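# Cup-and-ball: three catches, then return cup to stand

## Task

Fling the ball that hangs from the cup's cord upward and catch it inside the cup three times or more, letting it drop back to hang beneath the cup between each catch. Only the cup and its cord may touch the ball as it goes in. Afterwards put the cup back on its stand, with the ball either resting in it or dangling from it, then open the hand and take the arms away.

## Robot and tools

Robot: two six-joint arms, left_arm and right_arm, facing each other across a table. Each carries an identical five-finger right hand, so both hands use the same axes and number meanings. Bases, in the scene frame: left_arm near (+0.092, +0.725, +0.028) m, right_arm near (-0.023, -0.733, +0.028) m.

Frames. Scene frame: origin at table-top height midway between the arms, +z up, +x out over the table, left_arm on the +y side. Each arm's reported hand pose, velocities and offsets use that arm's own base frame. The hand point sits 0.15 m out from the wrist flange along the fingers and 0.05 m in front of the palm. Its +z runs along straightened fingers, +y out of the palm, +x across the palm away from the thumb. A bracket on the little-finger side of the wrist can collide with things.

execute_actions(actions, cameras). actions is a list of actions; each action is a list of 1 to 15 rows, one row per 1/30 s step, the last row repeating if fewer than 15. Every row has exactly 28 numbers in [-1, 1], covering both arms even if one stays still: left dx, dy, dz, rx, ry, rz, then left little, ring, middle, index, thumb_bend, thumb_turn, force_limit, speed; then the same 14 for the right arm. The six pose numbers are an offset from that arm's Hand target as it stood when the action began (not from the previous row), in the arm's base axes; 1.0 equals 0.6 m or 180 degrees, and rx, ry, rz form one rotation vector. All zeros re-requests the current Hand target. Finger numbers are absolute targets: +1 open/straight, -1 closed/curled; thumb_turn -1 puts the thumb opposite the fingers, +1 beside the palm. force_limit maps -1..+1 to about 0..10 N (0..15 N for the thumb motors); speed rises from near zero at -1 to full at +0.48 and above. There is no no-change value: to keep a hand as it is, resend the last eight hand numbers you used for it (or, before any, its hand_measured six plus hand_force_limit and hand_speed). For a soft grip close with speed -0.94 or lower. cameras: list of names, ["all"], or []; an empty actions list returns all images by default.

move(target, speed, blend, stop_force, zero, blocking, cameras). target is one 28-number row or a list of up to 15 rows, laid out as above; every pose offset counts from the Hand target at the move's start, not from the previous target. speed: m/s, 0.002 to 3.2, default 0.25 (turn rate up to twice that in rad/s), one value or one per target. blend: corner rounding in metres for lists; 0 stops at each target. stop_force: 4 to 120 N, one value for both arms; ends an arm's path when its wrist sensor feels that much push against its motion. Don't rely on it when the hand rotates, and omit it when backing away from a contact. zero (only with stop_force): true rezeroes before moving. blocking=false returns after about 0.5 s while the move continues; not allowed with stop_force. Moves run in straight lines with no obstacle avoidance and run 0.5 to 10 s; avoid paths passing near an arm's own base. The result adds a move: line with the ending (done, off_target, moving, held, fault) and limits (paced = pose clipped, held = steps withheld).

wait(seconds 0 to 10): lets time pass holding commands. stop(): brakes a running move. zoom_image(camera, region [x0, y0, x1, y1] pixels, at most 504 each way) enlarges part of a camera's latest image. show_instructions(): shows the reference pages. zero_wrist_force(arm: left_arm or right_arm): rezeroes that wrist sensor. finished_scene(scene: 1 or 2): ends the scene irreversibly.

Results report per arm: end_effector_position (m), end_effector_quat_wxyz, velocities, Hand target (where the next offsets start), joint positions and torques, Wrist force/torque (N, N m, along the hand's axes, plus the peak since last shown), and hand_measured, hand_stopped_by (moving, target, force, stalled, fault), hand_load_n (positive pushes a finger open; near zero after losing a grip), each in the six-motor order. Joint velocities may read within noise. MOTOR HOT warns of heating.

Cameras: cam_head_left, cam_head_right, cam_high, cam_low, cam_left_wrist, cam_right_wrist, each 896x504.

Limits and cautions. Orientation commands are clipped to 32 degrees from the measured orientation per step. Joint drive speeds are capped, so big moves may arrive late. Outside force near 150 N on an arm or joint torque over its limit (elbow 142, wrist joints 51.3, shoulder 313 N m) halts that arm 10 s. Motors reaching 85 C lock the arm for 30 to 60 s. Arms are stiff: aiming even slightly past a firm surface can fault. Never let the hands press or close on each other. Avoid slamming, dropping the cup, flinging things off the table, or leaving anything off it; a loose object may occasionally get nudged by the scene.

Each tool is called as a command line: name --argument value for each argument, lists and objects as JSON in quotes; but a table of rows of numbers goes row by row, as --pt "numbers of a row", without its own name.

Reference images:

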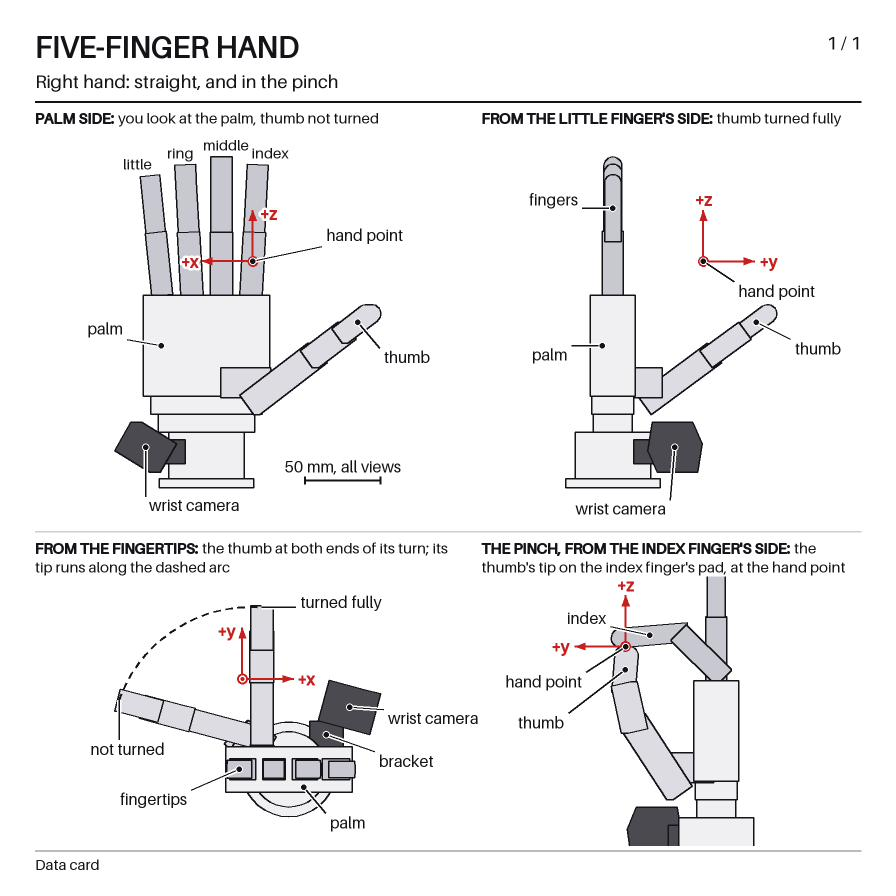

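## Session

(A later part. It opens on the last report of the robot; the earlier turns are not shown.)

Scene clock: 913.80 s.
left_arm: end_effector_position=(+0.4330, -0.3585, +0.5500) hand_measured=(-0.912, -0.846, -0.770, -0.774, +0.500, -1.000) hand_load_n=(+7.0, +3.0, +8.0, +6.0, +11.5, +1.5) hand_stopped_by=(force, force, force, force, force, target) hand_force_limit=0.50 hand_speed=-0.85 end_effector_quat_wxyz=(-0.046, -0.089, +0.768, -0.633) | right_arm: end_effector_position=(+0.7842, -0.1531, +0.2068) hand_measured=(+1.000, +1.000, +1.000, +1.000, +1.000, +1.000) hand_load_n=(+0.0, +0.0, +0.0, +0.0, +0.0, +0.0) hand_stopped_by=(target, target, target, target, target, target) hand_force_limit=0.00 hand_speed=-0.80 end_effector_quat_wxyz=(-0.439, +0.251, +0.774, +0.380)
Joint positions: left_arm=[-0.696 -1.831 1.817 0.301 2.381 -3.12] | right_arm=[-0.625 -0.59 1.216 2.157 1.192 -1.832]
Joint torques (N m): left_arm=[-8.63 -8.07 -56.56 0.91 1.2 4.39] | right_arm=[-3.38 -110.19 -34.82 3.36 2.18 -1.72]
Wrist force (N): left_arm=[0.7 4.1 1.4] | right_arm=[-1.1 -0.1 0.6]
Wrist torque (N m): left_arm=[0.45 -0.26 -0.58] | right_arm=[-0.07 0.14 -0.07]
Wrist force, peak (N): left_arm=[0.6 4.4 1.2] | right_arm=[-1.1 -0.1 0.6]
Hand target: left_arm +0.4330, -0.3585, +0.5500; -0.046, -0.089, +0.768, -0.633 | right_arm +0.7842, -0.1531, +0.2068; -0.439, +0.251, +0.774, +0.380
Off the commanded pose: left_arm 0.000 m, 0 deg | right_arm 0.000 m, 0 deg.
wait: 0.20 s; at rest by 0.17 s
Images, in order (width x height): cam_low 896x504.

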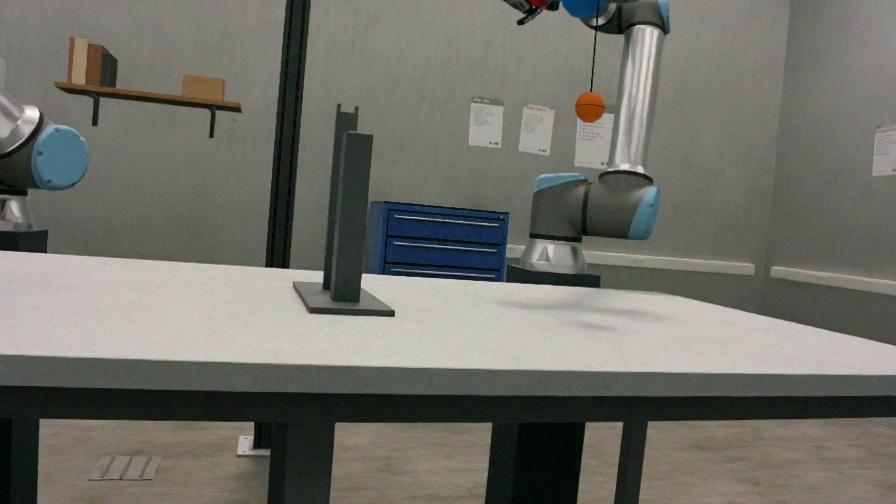

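execute_actions --actions '[[[0,-0.03,0,0,0,0,-1,-1,-1,-1,-1,-1,0.5,-0.85,0,0,0,0,0,0,1,1,1,1,1,1,0,-0.8],[0,-0.06,0,0,0,0,-1,-1,-1,-1,-1,-1,0.5,-0.85,0,0,0,0,0,0,1,1,1,1,1,1,0,-0.8],[0,-0.09,0,0,0,0,-1,-1,-1,-1,-1,-1,0.5,-0.85,0,0,0,0,0,0,1,1,1,1,1,1,0,-0.8],[0,-0.12,0,0,0,0,-1,-1,-1,-1,-1,-1,0.5,-0.85,0,0,0,0,0,0,1,1,1,1,1,1,0,-0.8],[0,-0.15,0,0,0,0,-1,-1,-1,-1,-1,-1,0.5,-0.85,0,0,0,0,0,0,1,1,1,1,1,1,0,-0.8],[0,-0.18,0,0,0,0,-1,-1,-1,-1,-1,-1,0.5,-0.85,0,0,0,0,0,0,1,1,1,1,1,1,0,-0.8],[0,-0.21,0,0,0,0,-1,-1,-1,-1,-1,-1,0.5,-0.85,0,0,0,0,0,0,1,1,1,1,1,1,0,-0.8],[0,-0.24,0,0,0,0,-1,-1,-1,-1,-1,-1,0.5,-0.85,0,0,0,0,0,0,1,1,1,1,1,1,0,-0.8],[0,-0.27,0,0,0,0,-1,-1,-1,-1,-1,-1,0.5,-0.85,0,0,0,0,0,0,1,1,1,1,1,1,0,-0.8],[0,-0.30,0,0,0,0,-1,-1,-1,-1,-1,-1,0.5,-0.85,0,0,0,0,0,0,1,1,1,1,1,1,0,-0.8],[0,-0.33,0,0,0,0,-1,-1,-1,-1,-1,-1,0.5,-0.85,0,0,0,0,0,0,1,1,1,1,1,1,0,-0.8],[0,-0.36,0,0,0,0,-1,-1,-1,-1,-1,-1,0.5,-0.85,0,0,0,0,0,0,1,1,1,1,1,1,0,-0.8],[0,-0.39,0,0,0,0,-1,-1,-1,-1,-1,-1,0.5,-0.85,0,0,0,0,0,0,1,1,1,1,1,1,0,-0.8],[0,-0.4131,0,0,0,0,-1,-1,-1,-1,-1,-1,0.5,-0.85,0,0,0,0,0,0,1,1,1,1,1,1,0,-0.8],[0,-0.4131,0,0,0,0,-1,-1,-1,-1,-1,-1,0.5,-0.85,0,0,0,0,0,0,1,1,1,1,1,1,0,-0.8]]]' --cameras '["cam_low"]'

wait --seconds 0.1 --cameras '["cam_low"]'

wait --seconds 0.1 --cameras '["cam_low"]'

wait --seconds 0.1 --cameras '["cam_low"]'

wait --seconds 0.1 --cameras '["cam_low"]'

wait --seconds 0.1 --cameras '["cam_low"]'

wait --seconds 0.1 --cameras '["cam_low"]'

wait --seconds 0.1 --cameras '["cam_low"]'

wait --seconds 0.1 --cameras '["cam_low"]'

wait --seconds 0.1 --cameras '["cam_low"]'

Scene clock: 954.93 s.
left_arm: end_effector_position=(+0.4279, -0.6017, +0.5487) hand_measured=(-0.912, -0.846, -0.770, -0.774, +0.500, -1.000) hand_load_n=(+7.0, +3.0, +8.0, +6.5, +11.5, +1.5) hand_stopped_by=(force, force, force, force, force, target) hand_force_limit=0.50 hand_speed=-0.85 end_effector_quat_wxyz=(-0.047, -0.088, +0.767, -0.633) | right_arm: end_effector_position=(+0.7842, -0.1531, +0.2068) hand_measured=(+1.000, +1.000, +1.000, +1.000, +1.000, +1.000) hand_load_n=(+0.0, +0.0, +0.0, +0.0, +0.0, +0.0) hand_stopped_by=(target, target, target, target, target, target) hand_force_limit=0.00 hand_speed=-0.80 end_effector_quat_wxyz=(-0.439, +0.251, +0.774, +0.380)
Joint positions: left_arm=[-1.057 -1.64 1.659 0.198 2.034 -3.233] | right_arm=[-0.625 -0.59 1.216 2.157 1.192 -1.832]
Joint torques (N m): left_arm=[-15.63 -26.37 -56.12 -3.46 -1.96 -3.33] | right_arm=[-3.2 -110.17 -34.86 3.54 2.12 -1.72]
Wrist force (N): left_arm=[0.9 4.5 1.2] | right_arm=[-0.9 -0.3 0.6]
Wrist torque (N m): left_arm=[0.56 -0.32 -0.42] | right_arm=[-0.08 0.11 -0.06]
Wrist force, peak (N): left_arm=[0.7 3.3 6.6] | right_arm=[-0.7 -0.7 1.3]
Hand target: left_arm +0.4330, -0.6064, +0.5500; -0.046, -0.089, +0.768, -0.633 | right_arm +0.7842, -0.1531, +0.2068; -0.439, +0.251, +0.774, +0.380
Off the commanded pose: left_arm 0.007 m, 0 deg | right_arm 0.000 m, 0 deg.
Images, in order (width x height): cam_low 896x504.

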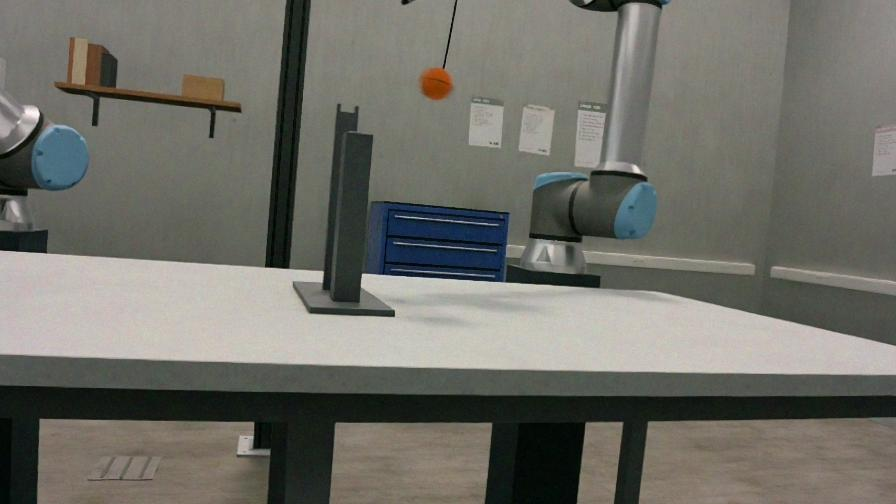

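Scene clock: 955.03 s.
left_arm: end_effector_position=(+0.4279, -0.6019, +0.5487) hand_measured=(-0.912, -0.846, -0.770, -0.774, +0.500, -1.000) hand_load_n=(+7.0, +2.5, +8.0, +6.0, +11.5, +1.5) hand_stopped_by=(force, force, force, force, force, target) hand_force_limit=0.50 hand_speed=-0.85 end_effector_quat_wxyz=(-0.047, -0.088, +0.767, -0.633) | right_arm: end_effector_position=(+0.7842, -0.1531, +0.2068) hand_measured=(+1.000, +1.000, +1.000, +1.000, +1.000, +1.000) hand_load_n=(+0.0, +0.0, +0.0, +0.0, +0.0, +0.0) hand_stopped_by=(target, target, target, target, target, target) hand_force_limit=0.00 hand_speed=-0.80 end_effector_quat_wxyz=(-0.439, +0.251, +0.774, +0.380)
Joint positions: left_arm=[-1.058 -1.639 1.659 0.198 2.034 -3.233] | right_arm=[-0.625 -0.59 1.216 2.157 1.192 -1.832]
Joint torques (N m): left_arm=[-16.5 -22.02 -56.37 -4.02 -2.54 -3.69] | right_arm=[-3.37 -110.52 -34.96 3.52 1.96 -1.89]
Wrist force (N): left_arm=[0.9 4.4 1.2] | right_arm=[-0.7 -0.4 0.6]
Wrist torque (N m): left_arm=[0.54 -0.40 -0.39] | right_arm=[-0.10 0.09 -0.06]
Wrist force, peak (N): left_arm=[0.9 4.4 1.2] | right_arm=[-0.8 -0.4 0.8]
Hand target: left_arm +0.4330, -0.6064, +0.5500; -0.046, -0.089, +0.768, -0.633 | right_arm +0.7842, -0.1531, +0.2068; -0.439, +0.251, +0.774, +0.380
Off the commanded pose: left_arm 0.007 m, 0 deg | right_arm 0.000 m, 0 deg.
wait: 0.10 s; no rest
Images, in order (width x height): cam_low 896x504.

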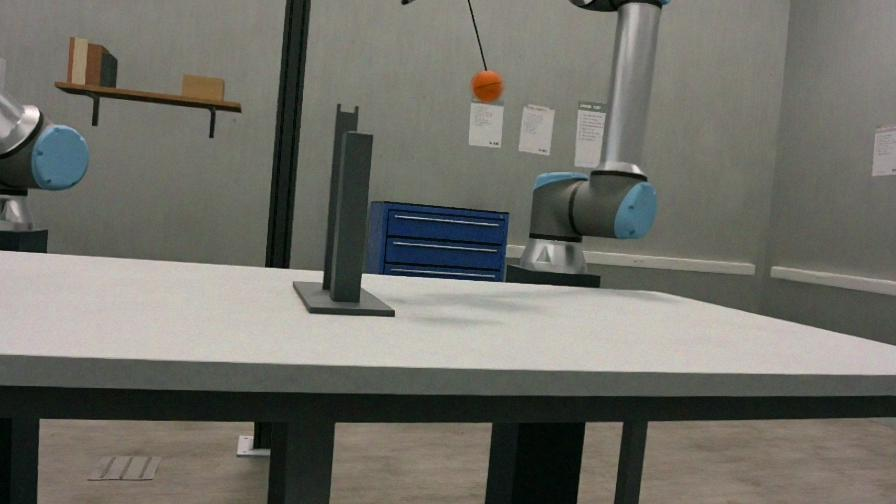

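Scene clock: 955.13 s.
left_arm: end_effector_position=(+0.4279, -0.6019, +0.5487) hand_measured=(-0.912, -0.846, -0.770, -0.774, +0.500, -1.000) hand_load_n=(+7.0, +3.0, +8.0, +6.0, +11.5, +1.5) hand_stopped_by=(force, force, force, force, force, target) hand_force_limit=0.50 hand_speed=-0.85 end_effector_quat_wxyz=(-0.047, -0.088, +0.767, -0.633) | right_arm: end_effector_position=(+0.7842, -0.1531, +0.2068) hand_measured=(+1.000, +1.000, +1.000, +1.000, +1.000, +1.000) hand_load_n=(+0.0, -0.5, +0.0, +0.0, +0.0, +0.0) hand_stopped_by=(target, target, target, target, target, target) hand_force_limit=0.00 hand_speed=-0.80 end_effector_quat_wxyz=(-0.439, +0.251, +0.774, +0.380)
Joint positions: left_arm=[-1.058 -1.639 1.659 0.198 2.034 -3.233] | right_arm=[-0.625 -0.59 1.216 2.157 1.192 -1.832]
Joint torques (N m): left_arm=[-16.29 -25.73 -56.11 -3.96 -2.28 -3.42] | right_arm=[-3.44 -110.21 -34.55 3.45 2.16 -1.8]
Wrist force (N): left_arm=[0.6 4.3 1.2] | right_arm=[-0.7 -0.4 0.7]
Wrist torque (N m): left_arm=[0.55 -0.35 -0.37] | right_arm=[-0.11 0.08 -0.05]
Wrist force, peak (N): left_arm=[0.6 4.4 1.3] | right_arm=[-0.7 -0.3 1.0]
Hand target: left_arm +0.4330, -0.6064, +0.5500; -0.046, -0.089, +0.768, -0.633 | right_arm +0.7842, -0.1531, +0.2068; -0.439, +0.251, +0.774, +0.380
Off the commanded pose: left_arm 0.007 m, 0 deg | right_arm 0.000 m, 0 deg.
wait: 0.10 s; no rest
Images, in order (width x height): cam_low 896x504.

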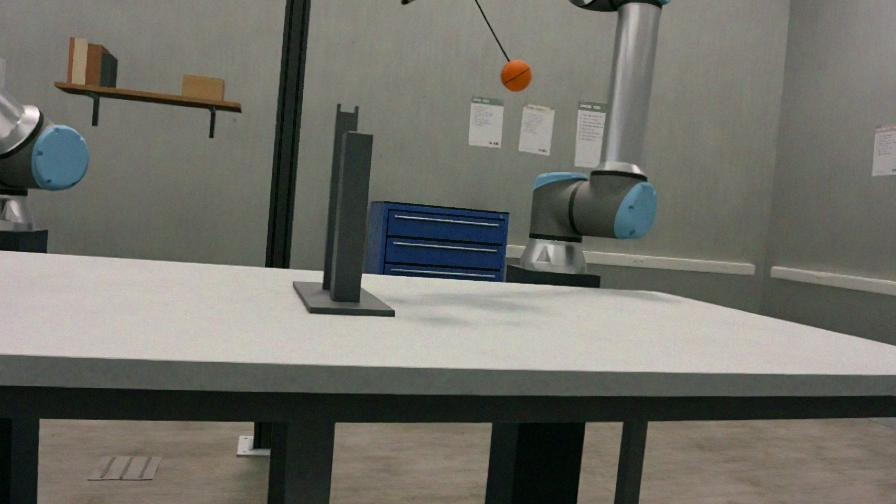

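Scene clock: 955.23 s.
left_arm: end_effector_position=(+0.4279, -0.6019, +0.5487) hand_measured=(-0.912, -0.846, -0.770, -0.774, +0.500, -1.000) hand_load_n=(+7.0, +2.5, +8.0, +6.0, +11.5, +1.5) hand_stopped_by=(force, force, force, force, force, target) hand_force_limit=0.50 hand_speed=-0.85 end_effector_quat_wxyz=(-0.047, -0.088, +0.767, -0.633) | right_arm: end_effector_position=(+0.7842, -0.1531, +0.2068) hand_measured=(+1.000, +1.000, +1.000, +1.000, +1.000, +1.000) hand_load_n=(+0.0, +0.0, +0.0, +0.0, +0.0, +0.0) hand_stopped_by=(target, target, target, target, target, target) hand_force_limit=0.00 hand_speed=-0.80 end_effector_quat_wxyz=(-0.439, +0.251, +0.774, +0.380)
Joint positions: left_arm=[-1.058 -1.639 1.659 0.198 2.034 -3.233] | right_arm=[-0.625 -0.59 1.216 2.157 1.192 -1.832]
Joint torques (N m): left_arm=[-18 -24.95 -56.07 -3.76 -2.15 -3.4] | right_arm=[-3.93 -111.8 -34.67 3.44 2.13 -1.71]
Wrist force (N): left_arm=[0.8 4.2 1.3] | right_arm=[-0.8 0.0 1.0]
Wrist torque (N m): left_arm=[0.52 -0.38 -0.38] | right_arm=[-0.06 0.08 -0.05]
Wrist force, peak (N): left_arm=[0.9 4.2 1.1] | right_arm=[-1.0 -0.1 0.9]
Hand target: left_arm +0.4330, -0.6064, +0.5500; -0.046, -0.089, +0.768, -0.633 | right_arm +0.7842, -0.1531, +0.2068; -0.439, +0.251, +0.774, +0.380
Off the commanded pose: left_arm 0.007 m, 0 deg | right_arm 0.000 m, 0 deg.
wait: 0.10 s; no rest
Images, in order (width x height): cam_low 896x504.

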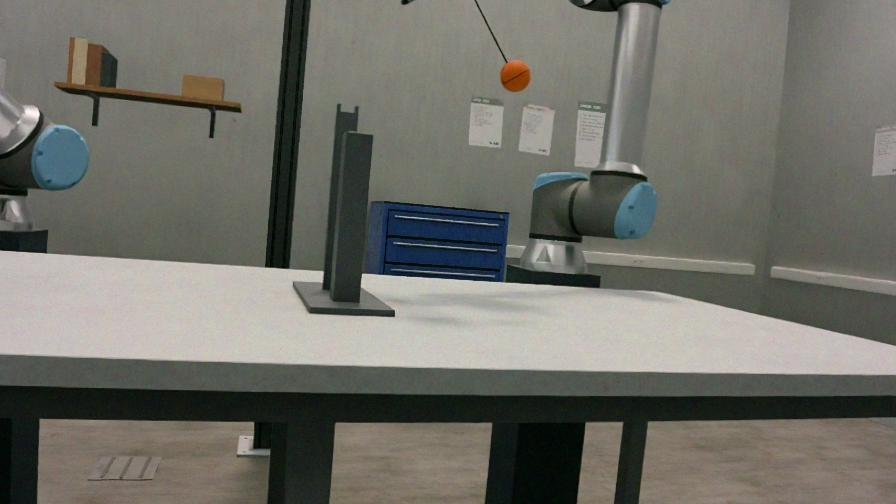

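Scene clock: 955.33 s.
left_arm: end_effector_position=(+0.4279, -0.6019, +0.5487) hand_measured=(-0.912, -0.846, -0.770, -0.774, +0.500, -1.000) hand_load_n=(+7.0, +2.5, +8.0, +6.0, +11.5, +1.5) hand_stopped_by=(force, force, force, force, force, target) hand_force_limit=0.50 hand_speed=-0.85 end_effector_quat_wxyz=(-0.047, -0.088, +0.767, -0.633) | right_arm: end_effector_position=(+0.7842, -0.1531, +0.2068) hand_measured=(+1.000, +1.000, +1.000, +1.000, +1.000, +1.000) hand_load_n=(+0.0, +0.0, +0.0, +0.0, +0.0, +0.0) hand_stopped_by=(target, target, target, target, target, target) hand_force_limit=0.00 hand_speed=-0.80 end_effector_quat_wxyz=(-0.439, +0.251, +0.774, +0.380)
Joint positions: left_arm=[-1.058 -1.639 1.659 0.198 2.034 -3.233] | right_arm=[-0.625 -0.59 1.216 2.157 1.192 -1.832]
Joint torques (N m): left_arm=[-17.54 -23.42 -56.74 -4.05 -2.3 -3.6] | right_arm=[-3.55 -110.26 -35.23 3.23 2.08 -1.79]
Wrist force (N): left_arm=[0.6 4.2 1.2] | right_arm=[-0.6 -0.2 0.6]
Wrist torque (N m): left_arm=[0.53 -0.32 -0.44] | right_arm=[-0.08 0.07 -0.04]
Wrist force, peak (N): left_arm=[0.9 4.5 1.0] | right_arm=[-1.0 -0.4 0.8]
Hand target: left_arm +0.4330, -0.6064, +0.5500; -0.046, -0.089, +0.768, -0.633 | right_arm +0.7842, -0.1531, +0.2068; -0.439, +0.251, +0.774, +0.380
Off the commanded pose: left_arm 0.007 m, 0 deg | right_arm 0.000 m, 0 deg.
wait: 0.10 s; no rest
Images, in order (width x height): cam_low 896x504.

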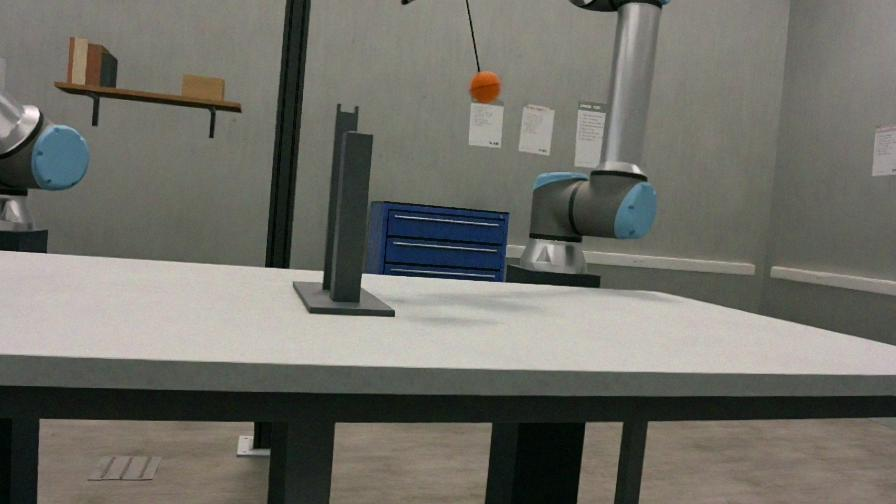

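Scene clock: 955.43 s.
left_arm: end_effector_position=(+0.4279, -0.6019, +0.5487) hand_measured=(-0.912, -0.846, -0.770, -0.774, +0.500, -1.000) hand_load_n=(+7.0, +3.0, +8.0, +6.5, +11.5, +1.5) hand_stopped_by=(force, force, force, force, force, target) hand_force_limit=0.50 hand_speed=-0.85 end_effector_quat_wxyz=(-0.047, -0.088, +0.767, -0.633) | right_arm: end_effector_position=(+0.7842, -0.1531, +0.2068) hand_measured=(+1.000, +1.000, +1.000, +1.000, +1.000, +1.000) hand_load_n=(+0.0, +0.0, +0.0, +0.0, +0.0, +0.0) hand_stopped_by=(target, target, target, target, target, target) hand_force_limit=0.00 hand_speed=-0.80 end_effector_quat_wxyz=(-0.439, +0.251, +0.774, +0.380)
Joint positions: left_arm=[-1.058 -1.639 1.659 0.198 2.034 -3.233] | right_arm=[-0.625 -0.59 1.216 2.157 1.192 -1.832]
Joint torques (N m): left_arm=[-19.17 -25.14 -57.3 -4 -2.33 -3.39] | right_arm=[-3.26 -111.32 -35.16 3.48 2.07 -1.89]
Wrist force (N): left_arm=[0.6 4.3 1.6] | right_arm=[-0.9 -0.1 0.8]
Wrist torque (N m): left_arm=[0.53 -0.26 -0.43] | right_arm=[-0.08 0.10 -0.06]
Wrist force, peak (N): left_arm=[0.7 4.5 1.2] | right_arm=[-1.1 -0.2 0.7]
Hand target: left_arm +0.4330, -0.6064, +0.5500; -0.046, -0.089, +0.768, -0.633 | right_arm +0.7842, -0.1531, +0.2068; -0.439, +0.251, +0.774, +0.380
Off the commanded pose: left_arm 0.007 m, 0 deg | right_arm 0.000 m, 0 deg.
wait: 0.10 s; no rest
Images, in order (width x height): cam_low 896x504.

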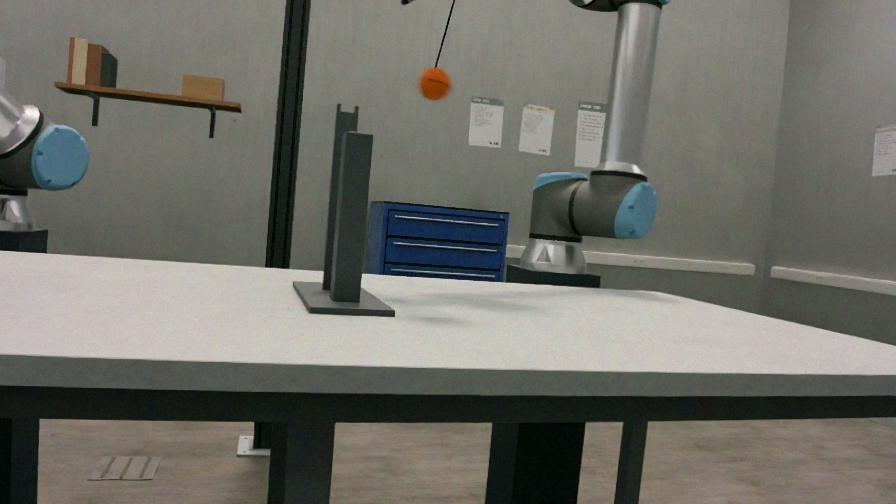

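Scene clock: 955.53 s.
left_arm: end_effector_position=(+0.4279, -0.6019, +0.5487) hand_measured=(-0.912, -0.846, -0.770, -0.774, +0.500, -1.000) hand_load_n=(+7.0, +3.0, +8.0, +6.5, +11.5, +2.0) hand_stopped_by=(force, force, force, force, force, target) hand_force_limit=0.50 hand_speed=-0.85 end_effector_quat_wxyz=(-0.047, -0.088, +0.767, -0.633) | right_arm: end_effector_position=(+0.7842, -0.1531, +0.2068) hand_measured=(+1.000, +1.000, +1.000, +1.000, +1.000, +1.000) hand_load_n=(+0.0, +0.0, +0.0, +0.0, +0.0, +0.0) hand_stopped_by=(target, target, target, target, target, target) hand_force_limit=0.00 hand_speed=-0.80 end_effector_quat_wxyz=(-0.439, +0.251, +0.774, +0.380)
Joint positions: left_arm=[-1.058 -1.639 1.659 0.198 2.034 -3.233] | right_arm=[-0.625 -0.59 1.216 2.157 1.192 -1.832]
Joint torques (N m): left_arm=[-15.16 -26.25 -56.44 -3.62 -2.32 -3.33] | right_arm=[-2.99 -111.55 -34.68 3.44 2.15 -1.82]
Wrist force (N): left_arm=[0.7 4.0 1.6] | right_arm=[-0.8 -0.4 0.9]
Wrist torque (N m): left_arm=[0.53 -0.26 -0.37] | right_arm=[-0.12 0.09 -0.06]
Wrist force, peak (N): left_arm=[0.7 4.2 1.7] | right_arm=[-0.8 -0.4 0.9]
Hand target: left_arm +0.4330, -0.6064, +0.5500; -0.046, -0.089, +0.768, -0.633 | right_arm +0.7842, -0.1531, +0.2068; -0.439, +0.251, +0.774, +0.380
Off the commanded pose: left_arm 0.007 m, 0 deg | right_arm 0.000 m, 0 deg.
wait: 0.10 s; no rest
Images, in order (width x height): cam_low 896x504.

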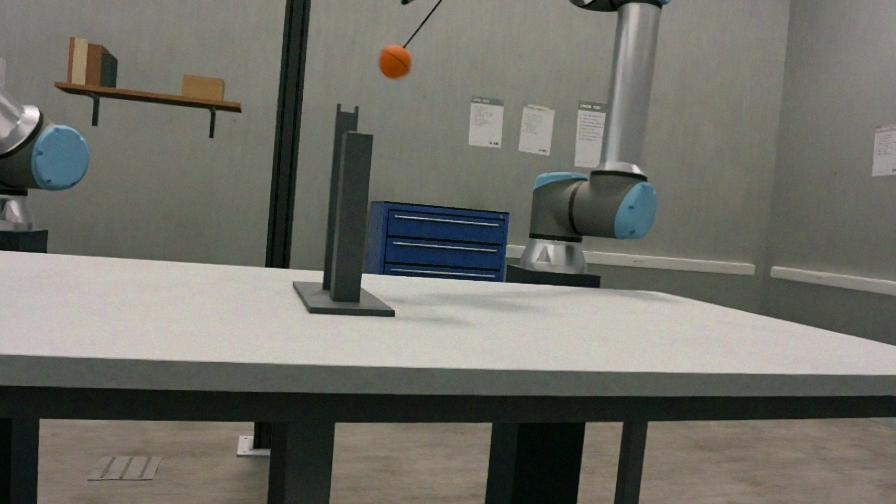

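Scene clock: 955.63 s.
left_arm: end_effector_position=(+0.4279, -0.6019, +0.5487) hand_measured=(-0.912, -0.846, -0.770, -0.774, +0.500, -1.000) hand_load_n=(+7.0, +2.5, +8.0, +6.5, +11.0, +1.5) hand_stopped_by=(force, force, force, force, force, target) hand_force_limit=0.50 hand_speed=-0.85 end_effector_quat_wxyz=(-0.047, -0.088, +0.767, -0.633) | right_arm: end_effector_position=(+0.7842, -0.1531, +0.2068) hand_measured=(+1.000, +1.000, +1.000, +1.000, +1.000, +1.000) hand_load_n=(+0.0, +0.0, +0.0, +0.0, +0.0, +0.0) hand_stopped_by=(target, target, target, target, target, target) hand_force_limit=0.00 hand_speed=-0.80 end_effector_quat_wxyz=(-0.439, +0.251, +0.774, +0.380)
Joint positions: left_arm=[-1.058 -1.639 1.659 0.198 2.034 -3.233] | right_arm=[-0.625 -0.59 1.216 2.157 1.192 -1.832]
Joint torques (N m): left_arm=[-16.42 -23.51 -56.48 -3.47 -2.45 -3.44] | right_arm=[-2.82 -111.14 -35.13 3.41 1.97 -1.82]
Wrist force (N): left_arm=[0.8 3.9 1.6] | right_arm=[-0.9 -0.5 0.7]
Wrist torque (N m): left_arm=[0.51 -0.27 -0.36] | right_arm=[-0.14 0.10 -0.07]
Wrist force, peak (N): left_arm=[1.2 4.1 1.4] | right_arm=[-1.0 -0.3 0.9]
Hand target: left_arm +0.4330, -0.6064, +0.5500; -0.046, -0.089, +0.768, -0.633 | right_arm +0.7842, -0.1531, +0.2068; -0.439, +0.251, +0.774, +0.380
Off the commanded pose: left_arm 0.007 m, 0 deg | right_arm 0.000 m, 0 deg.
wait: 0.10 s; no rest
Images, in order (width x height): cam_low 896x504.

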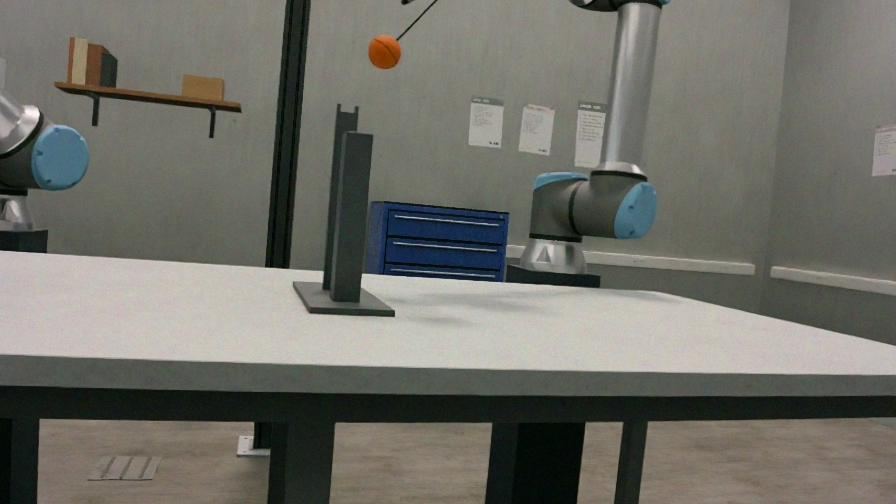

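Scene clock: 955.73 s.
left_arm: end_effector_position=(+0.4279, -0.6019, +0.5487) hand_measured=(-0.912, -0.846, -0.770, -0.774, +0.500, -1.000) hand_load_n=(+7.0, +2.5, +8.5, +6.5, +11.5, +1.5) hand_stopped_by=(force, force, force, force, force, target) hand_force_limit=0.50 hand_speed=-0.85 end_effector_quat_wxyz=(-0.047, -0.088, +0.767, -0.633) | right_arm: end_effector_position=(+0.7842, -0.1531, +0.2068) hand_measured=(+1.000, +1.000, +1.000, +1.000, +1.000, +1.000) hand_load_n=(+0.0, +0.0, +0.0, +0.0, +0.0, +0.0) hand_stopped_by=(target, target, target, target, target, target) hand_force_limit=0.00 hand_speed=-0.80 end_effector_quat_wxyz=(-0.439, +0.251, +0.774, +0.380)
Joint positions: left_arm=[-1.058 -1.639 1.659 0.198 2.034 -3.233] | right_arm=[-0.625 -0.59 1.216 2.157 1.192 -1.832]
Joint torques (N m): left_arm=[-16.3 -23.93 -55.59 -3.28 -2.33 -3.47] | right_arm=[-2.79 -110.69 -35.15 3.44 2.15 -1.83]
Wrist force (N): left_arm=[0.7 4.4 1.6] | right_arm=[-0.8 -0.3 0.9]
Wrist torque (N m): left_arm=[0.55 -0.27 -0.39] | right_arm=[-0.11 0.08 -0.06]
Wrist force, peak (N): left_arm=[0.7 4.4 1.6] | right_arm=[-1.0 -0.4 0.8]
Hand target: left_arm +0.4330, -0.6064, +0.5500; -0.046, -0.089, +0.768, -0.633 | right_arm +0.7842, -0.1531, +0.2068; -0.439, +0.251, +0.774, +0.380
Off the commanded pose: left_arm 0.007 m, 0 deg | right_arm 0.000 m, 0 deg.
wait: 0.10 s; no rest
Images, in order (width x height): cam_low 896x504.

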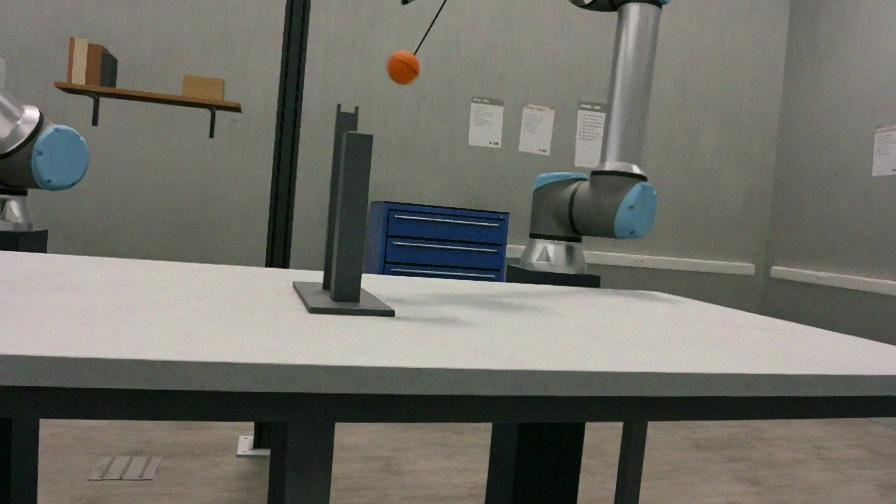

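Scene clock: 955.83 s.
left_arm: end_effector_position=(+0.4279, -0.6019, +0.5487) hand_measured=(-0.912, -0.846, -0.770, -0.774, +0.500, -1.000) hand_load_n=(+6.5, +3.0, +8.0, +6.5, +11.5, +1.5) hand_stopped_by=(force, force, force, force, force, target) hand_force_limit=0.50 hand_speed=-0.85 end_effector_quat_wxyz=(-0.047, -0.088, +0.767, -0.633) | right_arm: end_effector_position=(+0.7842, -0.1531, +0.2068) hand_measured=(+1.000, +1.000, +1.000, +1.000, +1.000, +1.000) hand_load_n=(+0.0, +0.0, +0.0, +0.0, +0.0, +0.0) hand_stopped_by=(target, target, target, target, target, target) hand_force_limit=0.00 hand_speed=-0.80 end_effector_quat_wxyz=(-0.439, +0.251, +0.774, +0.380)
Joint positions: left_arm=[-1.058 -1.639 1.659 0.198 2.034 -3.233] | right_arm=[-0.625 -0.59 1.216 2.157 1.192 -1.832]
Joint torques (N m): left_arm=[-16.63 -26.2 -56.39 -3.58 -2.51 -3.68] | right_arm=[-2.95 -110.12 -34.87 3.47 2.1 -1.77]
Wrist force (N): left_arm=[0.8 4.3 1.5] | right_arm=[-0.9 -0.4 0.6]
Wrist torque (N m): left_arm=[0.51 -0.33 -0.43] | right_arm=[-0.10 0.11 -0.06]
Wrist force, peak (N): left_arm=[0.7 4.5 1.3] | right_arm=[-0.9 -0.2 0.9]
Hand target: left_arm +0.4330, -0.6064, +0.5500; -0.046, -0.089, +0.768, -0.633 | right_arm +0.7842, -0.1531, +0.2068; -0.439, +0.251, +0.774, +0.380
Off the commanded pose: left_arm 0.007 m, 0 deg | right_arm 0.000 m, 0 deg.
wait: 0.10 s; no rest
Images, in order (width x height): cam_low 896x504.

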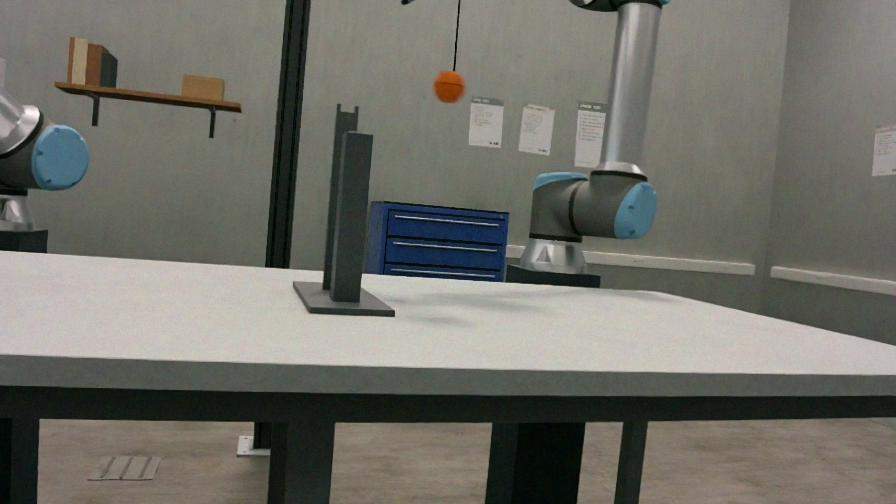

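move --pt "0 0.4131 -0.35 0 0 0 -1 -1 -1 -1 -1 -1 0.5 -0.85 0 0 0 0 0 0 1 1 1 1 1 1 0 -0.8" --pt "0 0.4131 -0.535 0 0 0 -1 -1 -1 -1 -1 -1 0.5 -0.85 0 0 0 0 0 0 1 1 1 1 1 1 0 -0.8" --pt "0 0.4131 -0.5483 0 0 0 -1 -1 -1 -1 -1 -1 0.5 -0.85 0 0 0 0 0 0 1 1 1 1 1 1 0 -0.8" --speed '[0.25, 0.1, 0.005]' --blend '[0.05, 0.01, 0]' --cameras '["cam_low"]'

wait --seconds 0.2 --cameras '["cam_low"]'

wait --seconds 0.2 --cameras '["cam_low"]'

wait --seconds 0.2 --cameras '["cam_low"]'

Scene clock: 1036.77 s.
left_arm: end_effector_position=(+0.4330, -0.3585, +0.2211) hand_measured=(-0.912, -0.846, -0.770, -0.774, +0.500, -1.000) hand_load_n=(+7.0, +3.0, +8.0, +6.0, +11.5, +1.5) hand_stopped_by=(force, force, force, force, force, target) hand_force_limit=0.50 hand_speed=-0.85 end_effector_quat_wxyz=(-0.046, -0.089, +0.768, -0.633) | right_arm: end_effector_position=(+0.7842, -0.1531, +0.2068) hand_measured=(+1.000, +1.000, +1.000, +1.000, +1.000, +1.000) hand_load_n=(+0.0, +0.0, +0.0, +0.0, +0.0, +0.0) hand_stopped_by=(target, target, target, target, target, target) hand_force_limit=0.00 hand_speed=-0.80 end_effector_quat_wxyz=(-0.439, +0.251, +0.774, +0.380)
Joint positions: left_arm=[-0.696 -1.645 2.282 -0.35 2.381 -3.12] | right_arm=[-0.625 -0.59 1.216 2.157 1.192 -1.832]
Joint torques (N m): left_arm=[11.27 -16.28 -23.7 -2.62 2.99 -3.76] | right_arm=[-3.9 -112.38 -35.26 3.5 2.11 -1.78]
Wrist force (N): left_arm=[0.3 4.2 1.1] | right_arm=[-0.9 -0.5 1.0]
Wrist torque (N m): left_arm=[0.50 -0.27 -0.53] | right_arm=[-0.14 0.10 -0.07]
Wrist force, peak (N): left_arm=[0.0 5.2 0.9] | right_arm=[-1.1 0.0 1.3]
Hand target: left_arm +0.4330, -0.3585, +0.2210; -0.046, -0.089, +0.768, -0.633 | right_arm +0.7842, -0.1531, +0.2068; -0.439, +0.251, +0.774, +0.380
Off the commanded pose: left_arm 0.000 m, 0 deg | right_arm 0.000 m, 0 deg.
move: done; blend cut to 0.004 m at target 2
Images, in order (width x height): cam_low 896x504.

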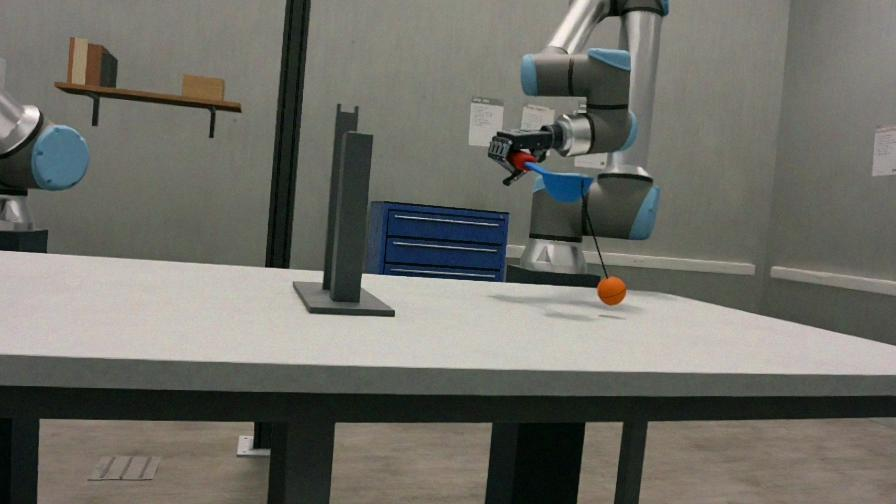

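Scene clock: 1036.97 s.
left_arm: end_effector_position=(+0.4330, -0.3585, +0.2210) hand_measured=(-0.912, -0.846, -0.770, -0.774, +0.500, -1.000) hand_load_n=(+6.5, +3.0, +8.0, +6.5, +11.5, +1.5) hand_stopped_by=(force, force, force, force, force, target) hand_force_limit=0.50 hand_speed=-0.85 end_effector_quat_wxyz=(-0.046, -0.089, +0.768, -0.633) | right_arm: end_effector_position=(+0.7842, -0.1531, +0.2068) hand_measured=(+1.000, +1.000, +1.000, +1.000, +1.000, +1.000) hand_load_n=(+0.0, +0.0, +0.0, +0.0, +0.0, +0.0) hand_stopped_by=(target, target, target, target, target, target) hand_force_limit=0.00 hand_speed=-0.80 end_effector_quat_wxyz=(-0.439, +0.251, +0.774, +0.380)
Joint positions: left_arm=[-0.696 -1.645 2.282 -0.35 2.381 -3.12] | right_arm=[-0.625 -0.59 1.216 2.157 1.192 -1.832]
Joint torques (N m): left_arm=[10.34 -16.29 -23.62 -3.01 3.37 -3.48] | right_arm=[-3.28 -111.13 -35.45 3.54 2.09 -1.72]
Wrist force (N): left_arm=[0.3 4.1 1.4] | right_arm=[-0.9 -0.5 0.8]
Wrist torque (N m): left_arm=[0.47 -0.21 -0.56] | right_arm=[-0.13 0.10 -0.07]
Wrist force, peak (N): left_arm=[0.5 4.4 1.0] | right_arm=[-1.0 -0.3 1.1]
Hand target: left_arm +0.4330, -0.3585, +0.2210; -0.046, -0.089, +0.768, -0.633 | right_arm +0.7842, -0.1531, +0.2068; -0.439, +0.251, +0.774, +0.380
Off the commanded pose: left_arm 0.000 m, 0 deg | right_arm 0.000 m, 0 deg.
wait: 0.20 s; at rest by 0.17 s
Images, in order (width x height): cam_low 896x504.

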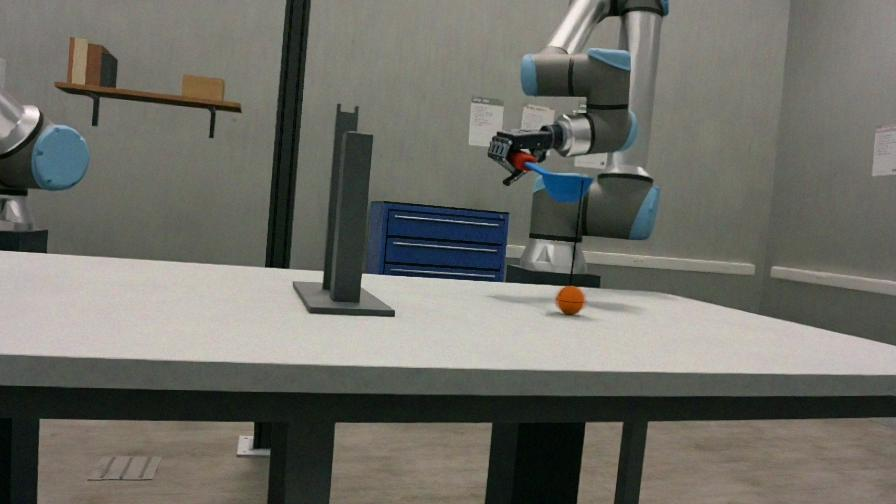

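Scene clock: 1037.17 s.
left_arm: end_effector_position=(+0.4330, -0.3585, +0.2210) hand_measured=(-0.912, -0.846, -0.770, -0.774, +0.500, -1.000) hand_load_n=(+7.0, +3.0, +8.0, +6.5, +11.5, +2.0) hand_stopped_by=(force, force, force, force, force, target) hand_force_limit=0.50 hand_speed=-0.85 end_effector_quat_wxyz=(-0.046, -0.089, +0.768, -0.633) | right_arm: end_effector_position=(+0.7842, -0.1531, +0.2068) hand_measured=(+1.000, +1.000, +1.000, +1.000, +1.000, +1.000) hand_load_n=(+0.0, +0.0, +0.0, +0.0, +0.0, +0.0) hand_stopped_by=(target, target, target, target, target, target) hand_force_limit=0.00 hand_speed=-0.80 end_effector_quat_wxyz=(-0.439, +0.251, +0.774, +0.380)
Joint positions: left_arm=[-0.696 -1.645 2.282 -0.35 2.381 -3.12] | right_arm=[-0.625 -0.59 1.216 2.157 1.192 -1.832]
Joint torques (N m): left_arm=[8.87 -14.29 -23.08 -2.99 3.08 -3.64] | right_arm=[-3.62 -111.17 -35.24 3.48 2.02 -1.85]
Wrist force (N): left_arm=[0.2 3.9 1.4] | right_arm=[-1.1 -0.3 0.9]
Wrist torque (N m): left_arm=[0.47 -0.17 -0.53] | right_arm=[-0.10 0.13 -0.08]
Wrist force, peak (N): left_arm=[0.4 4.2 1.6] | right_arm=[-0.9 -0.3 1.1]
Hand target: left_arm +0.4330, -0.3585, +0.2210; -0.046, -0.089, +0.768, -0.633 | right_arm +0.7842, -0.1531, +0.2068; -0.439, +0.251, +0.774, +0.380
Off the commanded pose: left_arm 0.000 m, 0 deg | right_arm 0.000 m, 0 deg.
wait: 0.20 s; at rest by 0.17 s
Images, in order (width x height): cam_low 896x504.

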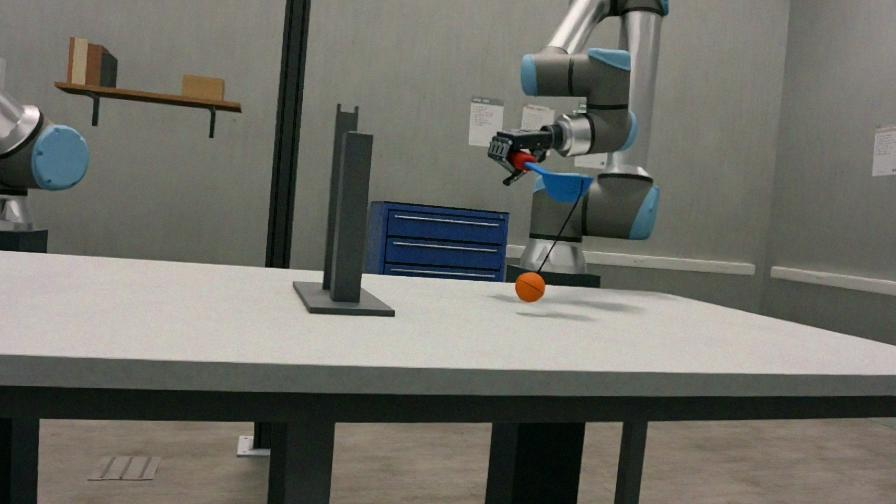

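Scene clock: 1037.37 s.
left_arm: end_effector_position=(+0.4330, -0.3585, +0.2210) hand_measured=(-0.912, -0.846, -0.770, -0.774, +0.500, -1.000) hand_load_n=(+6.5, +3.0, +8.0, +6.5, +11.5, +1.5) hand_stopped_by=(force, force, force, force, force, target) hand_force_limit=0.50 hand_speed=-0.85 end_effector_quat_wxyz=(-0.046, -0.089, +0.768, -0.633) | right_arm: end_effector_position=(+0.7842, -0.1531, +0.2068) hand_measured=(+1.000, +1.000, +1.000, +1.000, +1.000, +1.000) hand_load_n=(+0.0, +0.0, +0.0, +0.0, +0.0, +0.0) hand_stopped_by=(target, target, target, target, target, target) hand_force_limit=0.00 hand_speed=-0.80 end_effector_quat_wxyz=(-0.439, +0.251, +0.774, +0.380)
Joint positions: left_arm=[-0.696 -1.645 2.282 -0.35 2.381 -3.12] | right_arm=[-0.625 -0.59 1.216 2.157 1.192 -1.832]
Joint torques (N m): left_arm=[11.86 -14.11 -23.02 -2.78 3.07 -3.7] | right_arm=[-3.37 -110.98 -35.02 3.47 2.1 -1.8]
Wrist force (N): left_arm=[0.2 4.2 1.7] | right_arm=[-0.9 0.0 0.8]
Wrist torque (N m): left_arm=[0.47 -0.21 -0.57] | right_arm=[-0.05 0.11 -0.06]
Wrist force, peak (N): left_arm=[0.4 4.2 1.5] | right_arm=[-0.8 -0.4 1.0]
Hand target: left_arm +0.4330, -0.3585, +0.2210; -0.046, -0.089, +0.768, -0.633 | right_arm +0.7842, -0.1531, +0.2068; -0.439, +0.251, +0.774, +0.380
Off the commanded pose: left_arm 0.000 m, 0 deg | right_arm 0.000 m, 0 deg.
wait: 0.20 s; at rest by 0.17 s
Images, in order (width x height): cam_low 896x504.

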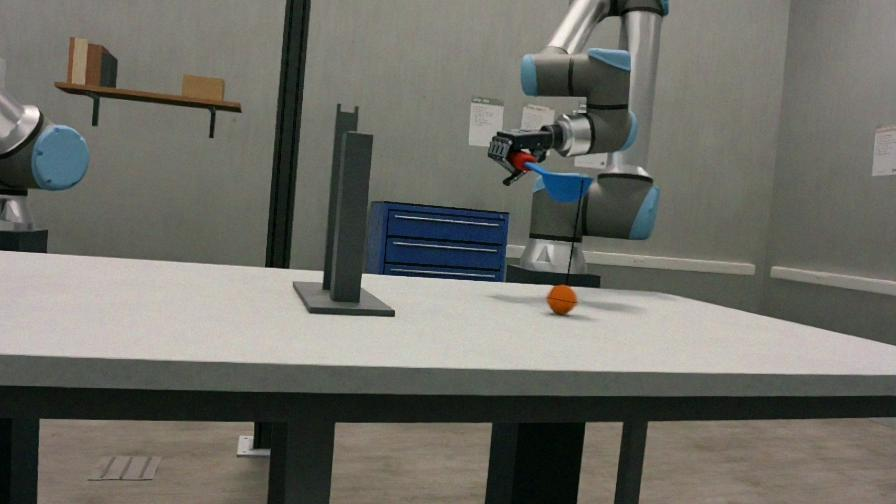

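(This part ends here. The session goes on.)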